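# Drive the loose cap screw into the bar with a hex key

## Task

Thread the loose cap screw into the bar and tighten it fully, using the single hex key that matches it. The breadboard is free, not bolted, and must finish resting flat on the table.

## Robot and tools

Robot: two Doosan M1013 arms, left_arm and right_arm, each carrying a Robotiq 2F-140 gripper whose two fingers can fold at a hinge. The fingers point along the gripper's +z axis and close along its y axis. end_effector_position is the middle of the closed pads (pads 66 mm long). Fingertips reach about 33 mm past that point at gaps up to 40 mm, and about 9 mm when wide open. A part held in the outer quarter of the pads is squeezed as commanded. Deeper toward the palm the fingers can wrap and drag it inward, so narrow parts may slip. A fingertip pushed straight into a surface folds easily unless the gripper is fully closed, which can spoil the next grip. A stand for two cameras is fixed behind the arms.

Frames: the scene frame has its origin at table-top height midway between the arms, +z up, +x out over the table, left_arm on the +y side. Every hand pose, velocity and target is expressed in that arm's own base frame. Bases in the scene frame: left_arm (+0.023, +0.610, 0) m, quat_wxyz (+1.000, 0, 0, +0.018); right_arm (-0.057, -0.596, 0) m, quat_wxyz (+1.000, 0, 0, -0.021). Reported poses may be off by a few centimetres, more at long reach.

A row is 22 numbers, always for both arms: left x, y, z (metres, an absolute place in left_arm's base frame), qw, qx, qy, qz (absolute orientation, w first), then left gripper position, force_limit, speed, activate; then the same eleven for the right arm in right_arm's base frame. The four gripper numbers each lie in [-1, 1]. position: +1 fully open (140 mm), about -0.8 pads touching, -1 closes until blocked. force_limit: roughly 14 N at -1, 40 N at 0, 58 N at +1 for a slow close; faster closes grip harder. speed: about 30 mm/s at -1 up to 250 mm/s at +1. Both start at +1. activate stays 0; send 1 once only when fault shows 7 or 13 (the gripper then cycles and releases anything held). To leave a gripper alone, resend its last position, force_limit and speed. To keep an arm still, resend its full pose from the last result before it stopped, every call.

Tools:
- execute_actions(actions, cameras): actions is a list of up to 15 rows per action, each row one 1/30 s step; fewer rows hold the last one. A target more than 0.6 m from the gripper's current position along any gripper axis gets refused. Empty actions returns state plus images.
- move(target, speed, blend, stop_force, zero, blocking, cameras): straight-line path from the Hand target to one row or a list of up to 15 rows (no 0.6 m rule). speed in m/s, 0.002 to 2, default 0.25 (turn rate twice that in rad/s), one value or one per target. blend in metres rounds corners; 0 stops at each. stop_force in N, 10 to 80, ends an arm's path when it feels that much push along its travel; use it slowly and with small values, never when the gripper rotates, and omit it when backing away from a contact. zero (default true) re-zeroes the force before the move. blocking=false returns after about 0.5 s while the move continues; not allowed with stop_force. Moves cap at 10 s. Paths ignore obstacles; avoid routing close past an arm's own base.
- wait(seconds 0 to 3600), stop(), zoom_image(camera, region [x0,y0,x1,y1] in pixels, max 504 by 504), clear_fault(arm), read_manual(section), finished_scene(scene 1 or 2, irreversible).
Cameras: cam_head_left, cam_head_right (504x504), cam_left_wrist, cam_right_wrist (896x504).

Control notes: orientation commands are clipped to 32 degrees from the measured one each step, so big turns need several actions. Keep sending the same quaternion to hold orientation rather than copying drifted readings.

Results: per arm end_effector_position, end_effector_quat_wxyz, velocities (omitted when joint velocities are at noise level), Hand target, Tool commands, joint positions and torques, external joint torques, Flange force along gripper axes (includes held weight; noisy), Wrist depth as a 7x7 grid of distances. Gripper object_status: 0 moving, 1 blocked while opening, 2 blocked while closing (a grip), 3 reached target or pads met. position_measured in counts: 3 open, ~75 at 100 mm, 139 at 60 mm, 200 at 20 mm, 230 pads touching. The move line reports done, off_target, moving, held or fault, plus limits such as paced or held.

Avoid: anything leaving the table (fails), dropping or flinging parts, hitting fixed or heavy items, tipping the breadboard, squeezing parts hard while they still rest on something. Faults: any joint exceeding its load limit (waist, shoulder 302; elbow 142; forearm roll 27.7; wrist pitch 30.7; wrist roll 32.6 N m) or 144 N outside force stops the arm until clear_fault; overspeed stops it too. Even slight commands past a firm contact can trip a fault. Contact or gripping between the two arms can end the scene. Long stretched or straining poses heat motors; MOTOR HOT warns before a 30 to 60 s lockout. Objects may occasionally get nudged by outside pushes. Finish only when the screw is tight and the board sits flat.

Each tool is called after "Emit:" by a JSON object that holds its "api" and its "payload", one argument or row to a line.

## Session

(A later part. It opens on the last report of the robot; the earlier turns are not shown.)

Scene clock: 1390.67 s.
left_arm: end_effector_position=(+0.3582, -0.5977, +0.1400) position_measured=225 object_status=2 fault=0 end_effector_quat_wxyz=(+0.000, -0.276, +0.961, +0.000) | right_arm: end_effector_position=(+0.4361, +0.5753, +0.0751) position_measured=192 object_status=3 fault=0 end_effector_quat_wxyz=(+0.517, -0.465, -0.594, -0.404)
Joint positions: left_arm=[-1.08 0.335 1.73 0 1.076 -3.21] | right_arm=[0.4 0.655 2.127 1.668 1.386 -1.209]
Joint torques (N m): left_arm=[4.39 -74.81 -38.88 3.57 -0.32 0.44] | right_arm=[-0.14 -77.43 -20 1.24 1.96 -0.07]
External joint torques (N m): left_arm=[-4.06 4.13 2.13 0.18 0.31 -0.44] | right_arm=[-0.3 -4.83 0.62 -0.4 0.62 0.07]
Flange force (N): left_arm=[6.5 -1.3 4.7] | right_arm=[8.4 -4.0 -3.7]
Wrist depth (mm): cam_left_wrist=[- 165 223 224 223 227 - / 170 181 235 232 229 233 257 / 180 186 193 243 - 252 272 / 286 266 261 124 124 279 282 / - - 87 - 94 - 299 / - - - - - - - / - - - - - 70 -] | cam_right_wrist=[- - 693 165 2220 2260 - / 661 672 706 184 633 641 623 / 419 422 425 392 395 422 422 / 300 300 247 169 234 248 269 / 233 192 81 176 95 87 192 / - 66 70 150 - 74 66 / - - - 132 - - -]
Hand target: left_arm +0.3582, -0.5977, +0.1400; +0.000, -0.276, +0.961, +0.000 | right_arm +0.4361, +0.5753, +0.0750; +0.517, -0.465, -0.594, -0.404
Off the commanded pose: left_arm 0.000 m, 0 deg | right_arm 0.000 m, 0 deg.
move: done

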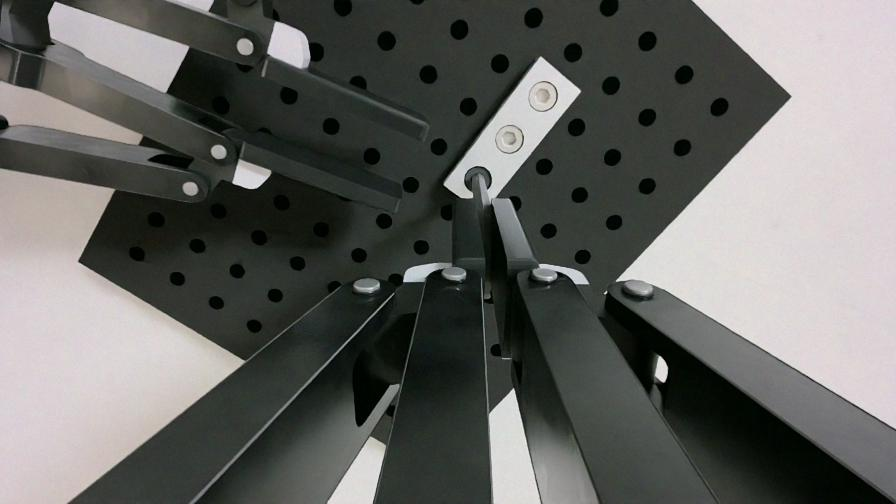

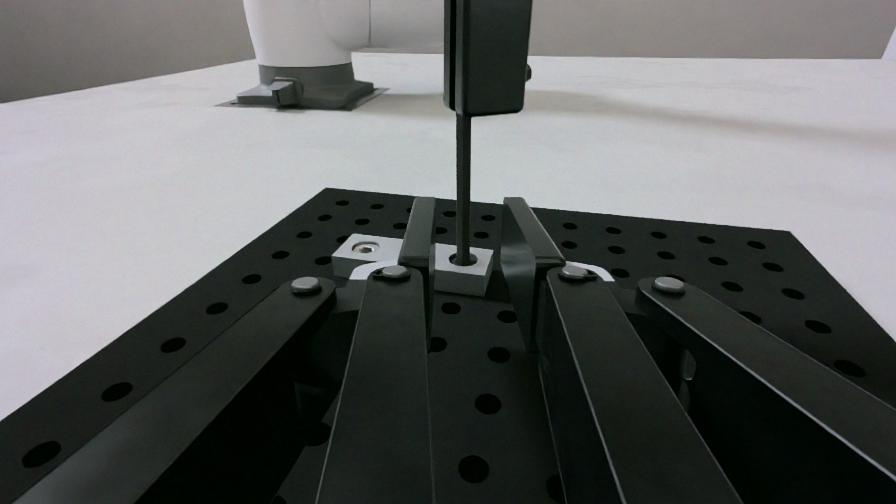

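Emit:
{"api": "move", "payload": {
  "target": [
    [0.3592,-0.6002,0.140,0,-0.1045,0.9945,0,-1,1,0,0,0.4361,0.5753,0.075,0.5170,-0.4645,-0.5942,-0.4041,-0.5,-1,-1,0]
  ],
  "speed": 0.1,
  "cameras": ["cam_right_wrist"]
}}

Emit:
{"api": "zoom_image", "payload": {
  "camera": "cam_right_wrist",
  "region": [380, 30, 560, 290]
}}

Scene clock: 1397.23 s.
left_arm: end_effector_position=(+0.3592, -0.6002, +0.1400) position_measured=225 object_status=2 fault=0 end_effector_quat_wxyz=(+0.000, -0.104, +0.995, +0.000) | right_arm: end_effector_position=(+0.4361, +0.5753, +0.0750) position_measured=192 object_status=3 fault=0 end_effector_quat_wxyz=(+0.517, -0.465, -0.594, -0.404)
Joint positions: left_arm=[-1.081 0.339 1.725 0 1.078 -2.861] | right_arm=[0.4 0.655 2.127 1.668 1.386 -1.209]
Joint torques (N m): left_arm=[-2.02 -70.19 -36.08 3.41 0.03 3.07] | right_arm=[0.26 -77.66 -19.99 1.2 1.96 0.04]
External joint torques (N m): left_arm=[2.14 -0.8 -0.65 0.32 -0.02 -3.07] | right_arm=[-0.38 -5 0.81 -0.39 0.62 -0.04]
Flange force (N): left_arm=[1.2 -0.5 -1.2] | right_arm=[8.5 -4.6 -3.9]
Wrist depth (mm): cam_left_wrist=[- 222 225 223 221 - 241 / 174 178 234 232 235 - - / 188 242 201 245 236 280 - / 189 194 259 159 253 283 285 / - 273 89 - - - 301 / 328 - - - - - - / - - - - - 70 -] | cam_right_wrist=[- 2858 715 160 159 2260 2181 / 3406 700 691 166 545 - 606 / 416 414 416 418 416 419 415 / 297 297 243 170 231 245 283 / 232 198 81 174 92 87 190 / - 66 70 149 - 74 66 / - - - 131 - - -]
Hand target: left_arm +0.3592, -0.6002, +0.1400; +0.000, -0.105, +0.995, +0.000 | right_arm +0.4361, +0.5753, +0.0750; +0.517, -0.465, -0.594, -0.404
Off the commanded pose: left_arm 0.000 m, 0 deg | right_arm 0.000 m, 0 deg.
move: done

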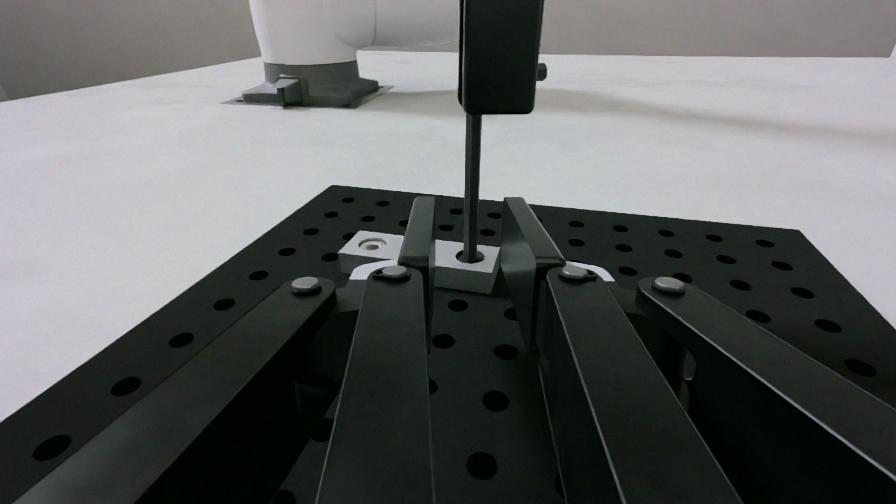

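Scaled by 1.938 from the camera's image (finer frame: 1280x720).

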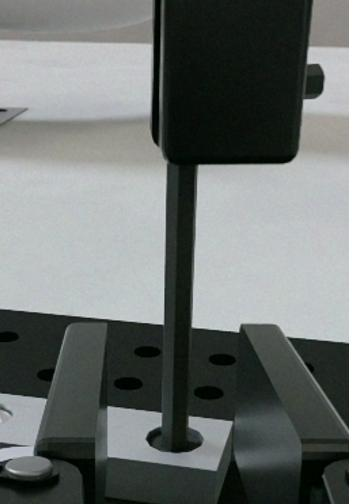

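Emit:
{"api": "move", "payload": {
  "target": [
    [0.3594,-0.6021,0.140,0,0.0175,0.9998,0,-1,1,0,0,0.4361,0.5753,0.075,0.5170,-0.4645,-0.5942,-0.4041,-0.5,-1,-1,0]
  ],
  "speed": 0.1,
  "cameras": ["cam_right_wrist","cam_left_wrist"]
}}

Emit:
{"api": "zoom_image", "payload": {
  "camera": "cam_right_wrist",
  "region": [380, 30, 560, 290]
}}

Scene clock: 1402.57 s.
left_arm: end_effector_position=(+0.3594, -0.6021, +0.1400) position_measured=225 object_status=2 fault=0 end_effector_quat_wxyz=(+0.000, +0.018, +1.000, +0.000) | right_arm: end_effector_position=(+0.4361, +0.5753, +0.0750) position_measured=192 object_status=3 fault=0 end_effector_quat_wxyz=(+0.517, -0.465, -0.594, -0.404)
Joint positions: left_arm=[-1.082 0.342 1.721 0 1.079 -2.618] | right_arm=[0.4 0.655 2.127 1.668 1.386 -1.209]
Joint torques (N m): left_arm=[-0.33 -69.51 -36.55 5.47 -0.29 4.03] | right_arm=[0.14 -77.65 -19.89 1.12 2 -0.01]
External joint torques (N m): left_arm=[0.61 -1.83 -0.27 -1.72 0.3 -4.03] | right_arm=[-0.17 -5.36 0.4 -0.29 0.6 0.01]
Flange force (N): left_arm=[5.3 -0.8 -2.2] | right_arm=[9.2 -4.1 -3.4]
Wrist depth (mm): cam_left_wrist=[251 228 225 222 225 245 251 / 261 236 236 231 233 256 - / 277 186 243 244 - 270 271 / 192 258 211 139 114 283 289 / 194 202 88 - - 292 293 / 205 - - - - - - / - - - - - 71 -] | cam_right_wrist=[2645 2925 700 158 1086 2324 2240 / - 595 723 183 617 615 612 / 384 412 464 417 414 417 417 / 295 297 233 170 230 245 281 / 230 189 81 174 92 87 191 / - 66 70 149 - 74 66 / - - - 131 - - -]
Hand target: left_arm +0.3594, -0.6021, +0.1400; +0.000, +0.018, +1.000, +0.000 | right_arm +0.4361, +0.5753, +0.0750; +0.517, -0.465, -0.594, -0.404
Off the commanded pose: left_arm 0.000 m, 0 deg | right_arm 0.000 m, 0 deg.
move: done
Images, in order (width x height): cam_left_wrist 896x504, cam_right_wrist 896x504.

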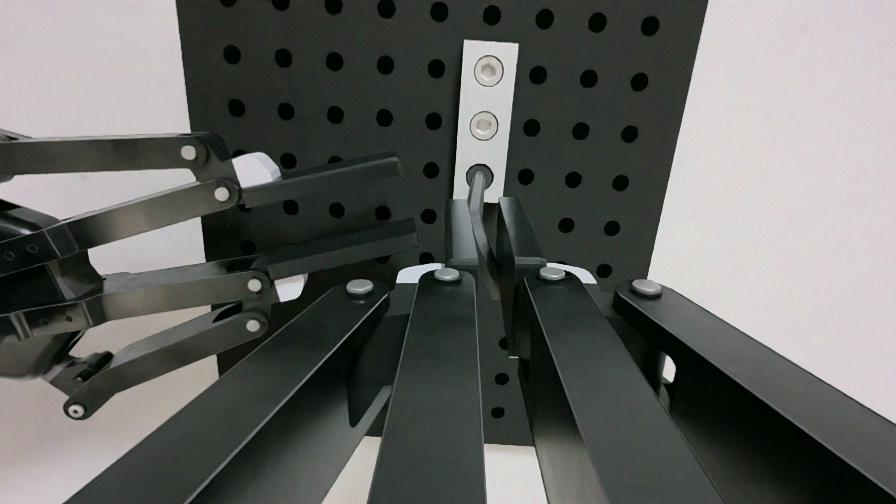

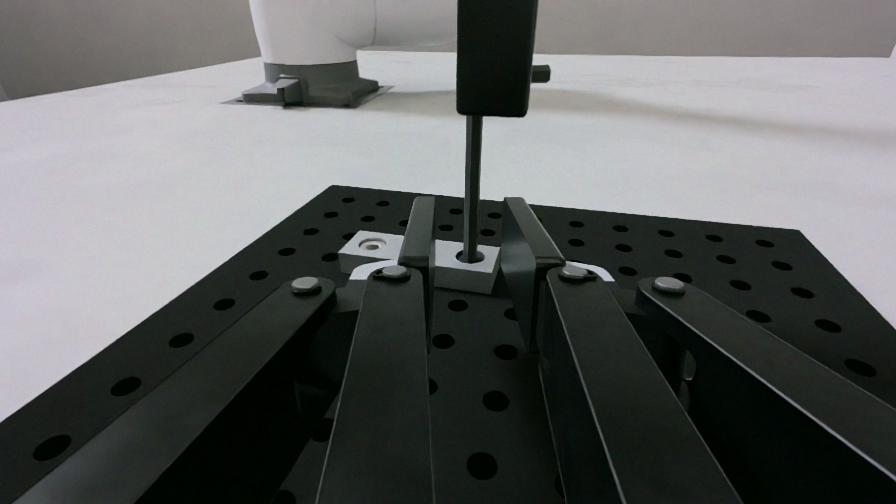

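Scaled by 1.938 from the camera's image (finer frame: 1280x720).

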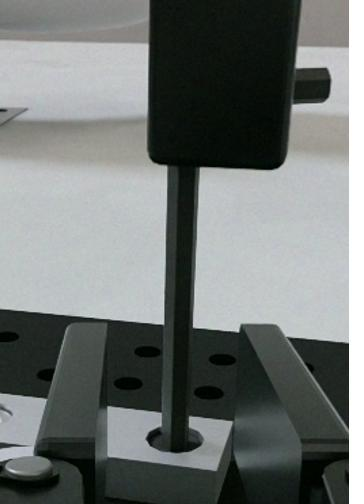

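Emit:
{"api": "move", "payload": {
  "target": [
    [0.3593,-0.6006,0.140,0,-0.0785,0.9969,0,-1,1,0,0,0.4361,0.5753,0.075,0.5170,-0.4645,-0.5942,-0.4041,-0.5,-1,-1,0]
  ],
  "speed": 0.1
}}

Emit:
{"api": "move", "payload": {
  "target": [
    [0.3593,-0.6006,0.140,0,-0.0785,0.9969,0,-0.5,1,-1,0,0.4361,0.5753,0.075,0.5170,-0.4645,-0.5942,-0.4041,-0.5,-1,-1,0],
    [0.3593,-0.6006,0.20,0,-0.0785,0.9969,0,-0.5,1,-1,0,0.4361,0.5753,0.075,0.5170,-0.4645,-0.5942,-0.4041,-0.5,-1,-1,0]
  ],
  "speed": 0.08,
  "cameras": ["cam_right_wrist","cam_left_wrist"]
}}

Scene clock: 1410.30 s.
left_arm: end_effector_position=(+0.3593, -0.6006, +0.1400) position_measured=225 object_status=2 fault=0 end_effector_quat_wxyz=(+0.000, -0.079, +0.997, +0.000) | right_arm: end_effector_position=(+0.4361, +0.5753, +0.0750) position_measured=192 object_status=3 fault=0 end_effector_quat_wxyz=(+0.517, -0.465, -0.594, -0.404)
Joint positions: left_arm=[-1.081 0.34 1.724 0 1.078 -2.809] | right_arm=[0.4 0.655 2.127 1.668 1.386 -1.209]
Joint torques (N m): left_arm=[9.53 -77.63 -39.75 8.03 0.82 2.13] | right_arm=[-0.49 -77.03 -20 1.15 1.97 -0.05]
External joint torques (N m): left_arm=[-9.26 6.56 3.02 -4.28 -0.81 -2.13] | right_arm=[0.41 -5.1 0.8 -0.34 0.61 0.05]
Flange force (N): left_arm=[14.4 -7.9 9.3] | right_arm=[9.0 -4.8 -2.5]
Wrist depth (mm): cam_left_wrist=[- 226 225 222 221 225 - / 170 176 235 234 - 230 258 / 184 180 218 244 - - - / 185 195 200 159 108 286 286 / 196 268 83 - - 292 296 / - - - - - - - / - - - - - 70 -] | cam_right_wrist=[2996 2617 702 158 2512 2162 2794 / 2732 606 696 554 614 693 - / 414 419 419 419 389 416 419 / 298 295 243 170 230 244 283 / 231 190 81 173 92 87 190 / - 66 70 150 - 74 66 / - - - 131 - - -]
Hand target: left_arm +0.3593, -0.6006, +0.1400; +0.000, -0.079, +0.997, +0.000 | right_arm +0.4361, +0.5753, +0.0750; +0.517, -0.465, -0.594, -0.404
Off the commanded pose: left_arm 0.000 m, 0 deg | right_arm 0.000 m, 0 deg.
move: done

Scene clock: 1412.30 s.
left_arm: end_effector_position=(+0.3593, -0.6006, +0.2000) position_measured=192 object_status=3 fault=0 end_effector_quat_wxyz=(+0.000, -0.079, +0.997, +0.000) | right_arm: end_effector_position=(+0.4361, +0.5753, +0.0750) position_measured=192 object_status=3 fault=0 end_effector_quat_wxyz=(+0.517, -0.465, -0.594, -0.404)
Joint positions: left_arm=[-1.081 0.298 1.663 0 1.181 -2.809] | right_arm=[0.4 0.655 2.127 1.668 1.386 -1.209]
Joint torques (N m): left_arm=[4.1 -73.35 -39.85 3.85 0.4 0.44] | right_arm=[-0.72 -77.34 -19.94 1.08 2.01 -0.06]
External joint torques (N m): left_arm=[-4.14 4.58 1.28 0.07 -0.39 -0.44] | right_arm=[0.74 -5.75 0.54 -0.27 0.59 0.06]
Flange force (N): left_arm=[4.7 -5.9 4.9] | right_arm=[10.2 -4.8 -2.0]
Wrist depth (mm): cam_left_wrist=[229 - 280 278 - 298 296 / 225 234 241 290 - 315 311 / 233 244 304 277 - - 325 / 253 264 319 218 123 - 344 / 376 367 83 - - 93 375 / - - - - - - - / - - - 417 - - -] | cam_right_wrist=[- 2826 698 770 - 2438 2181 / - 683 695 541 698 708 698 / 414 418 417 419 417 417 416 / 314 298 244 170 231 244 282 / 231 189 81 174 92 87 190 / - 66 70 149 - 74 66 / - - - 131 - - -]
Hand target: left_arm +0.3593, -0.6006, +0.2000; +0.000, -0.079, +0.997, +0.000 | right_arm +0.4361, +0.5753, +0.0750; +0.517, -0.465, -0.594, -0.404
Off the commanded pose: left_arm 0.000 m, 0 deg | right_arm 0.000 m, 0 deg.
move: done
Images, in order (width x height): cam_left_wrist 896x504, cam_right_wrist 896x504.

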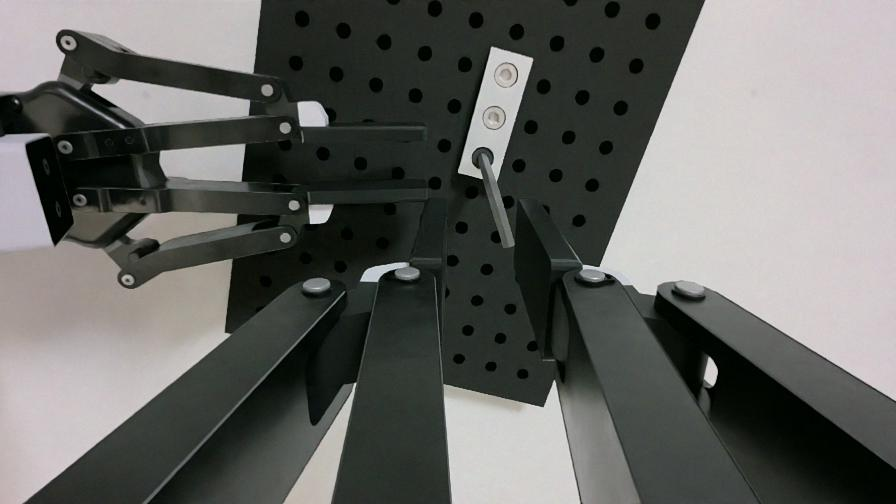

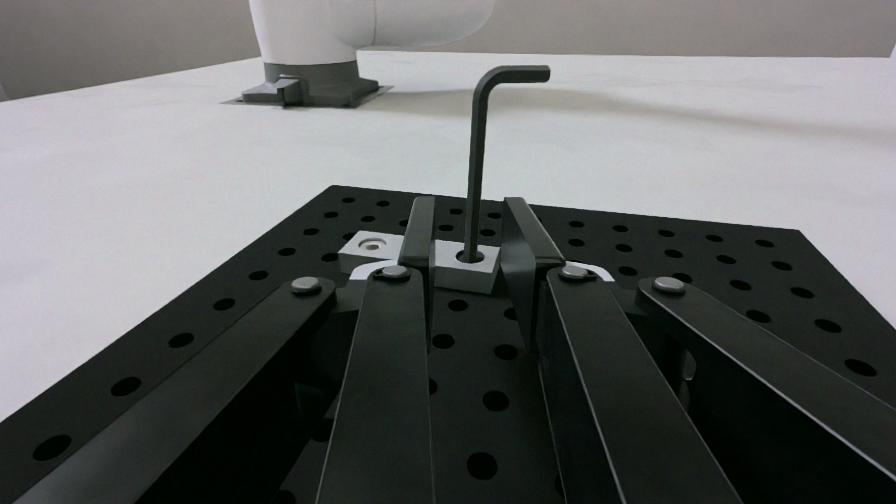

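Emit:
{"api": "finished_scene", "payload": {
  "scene": 1
}}

The scene is finished: the task was done.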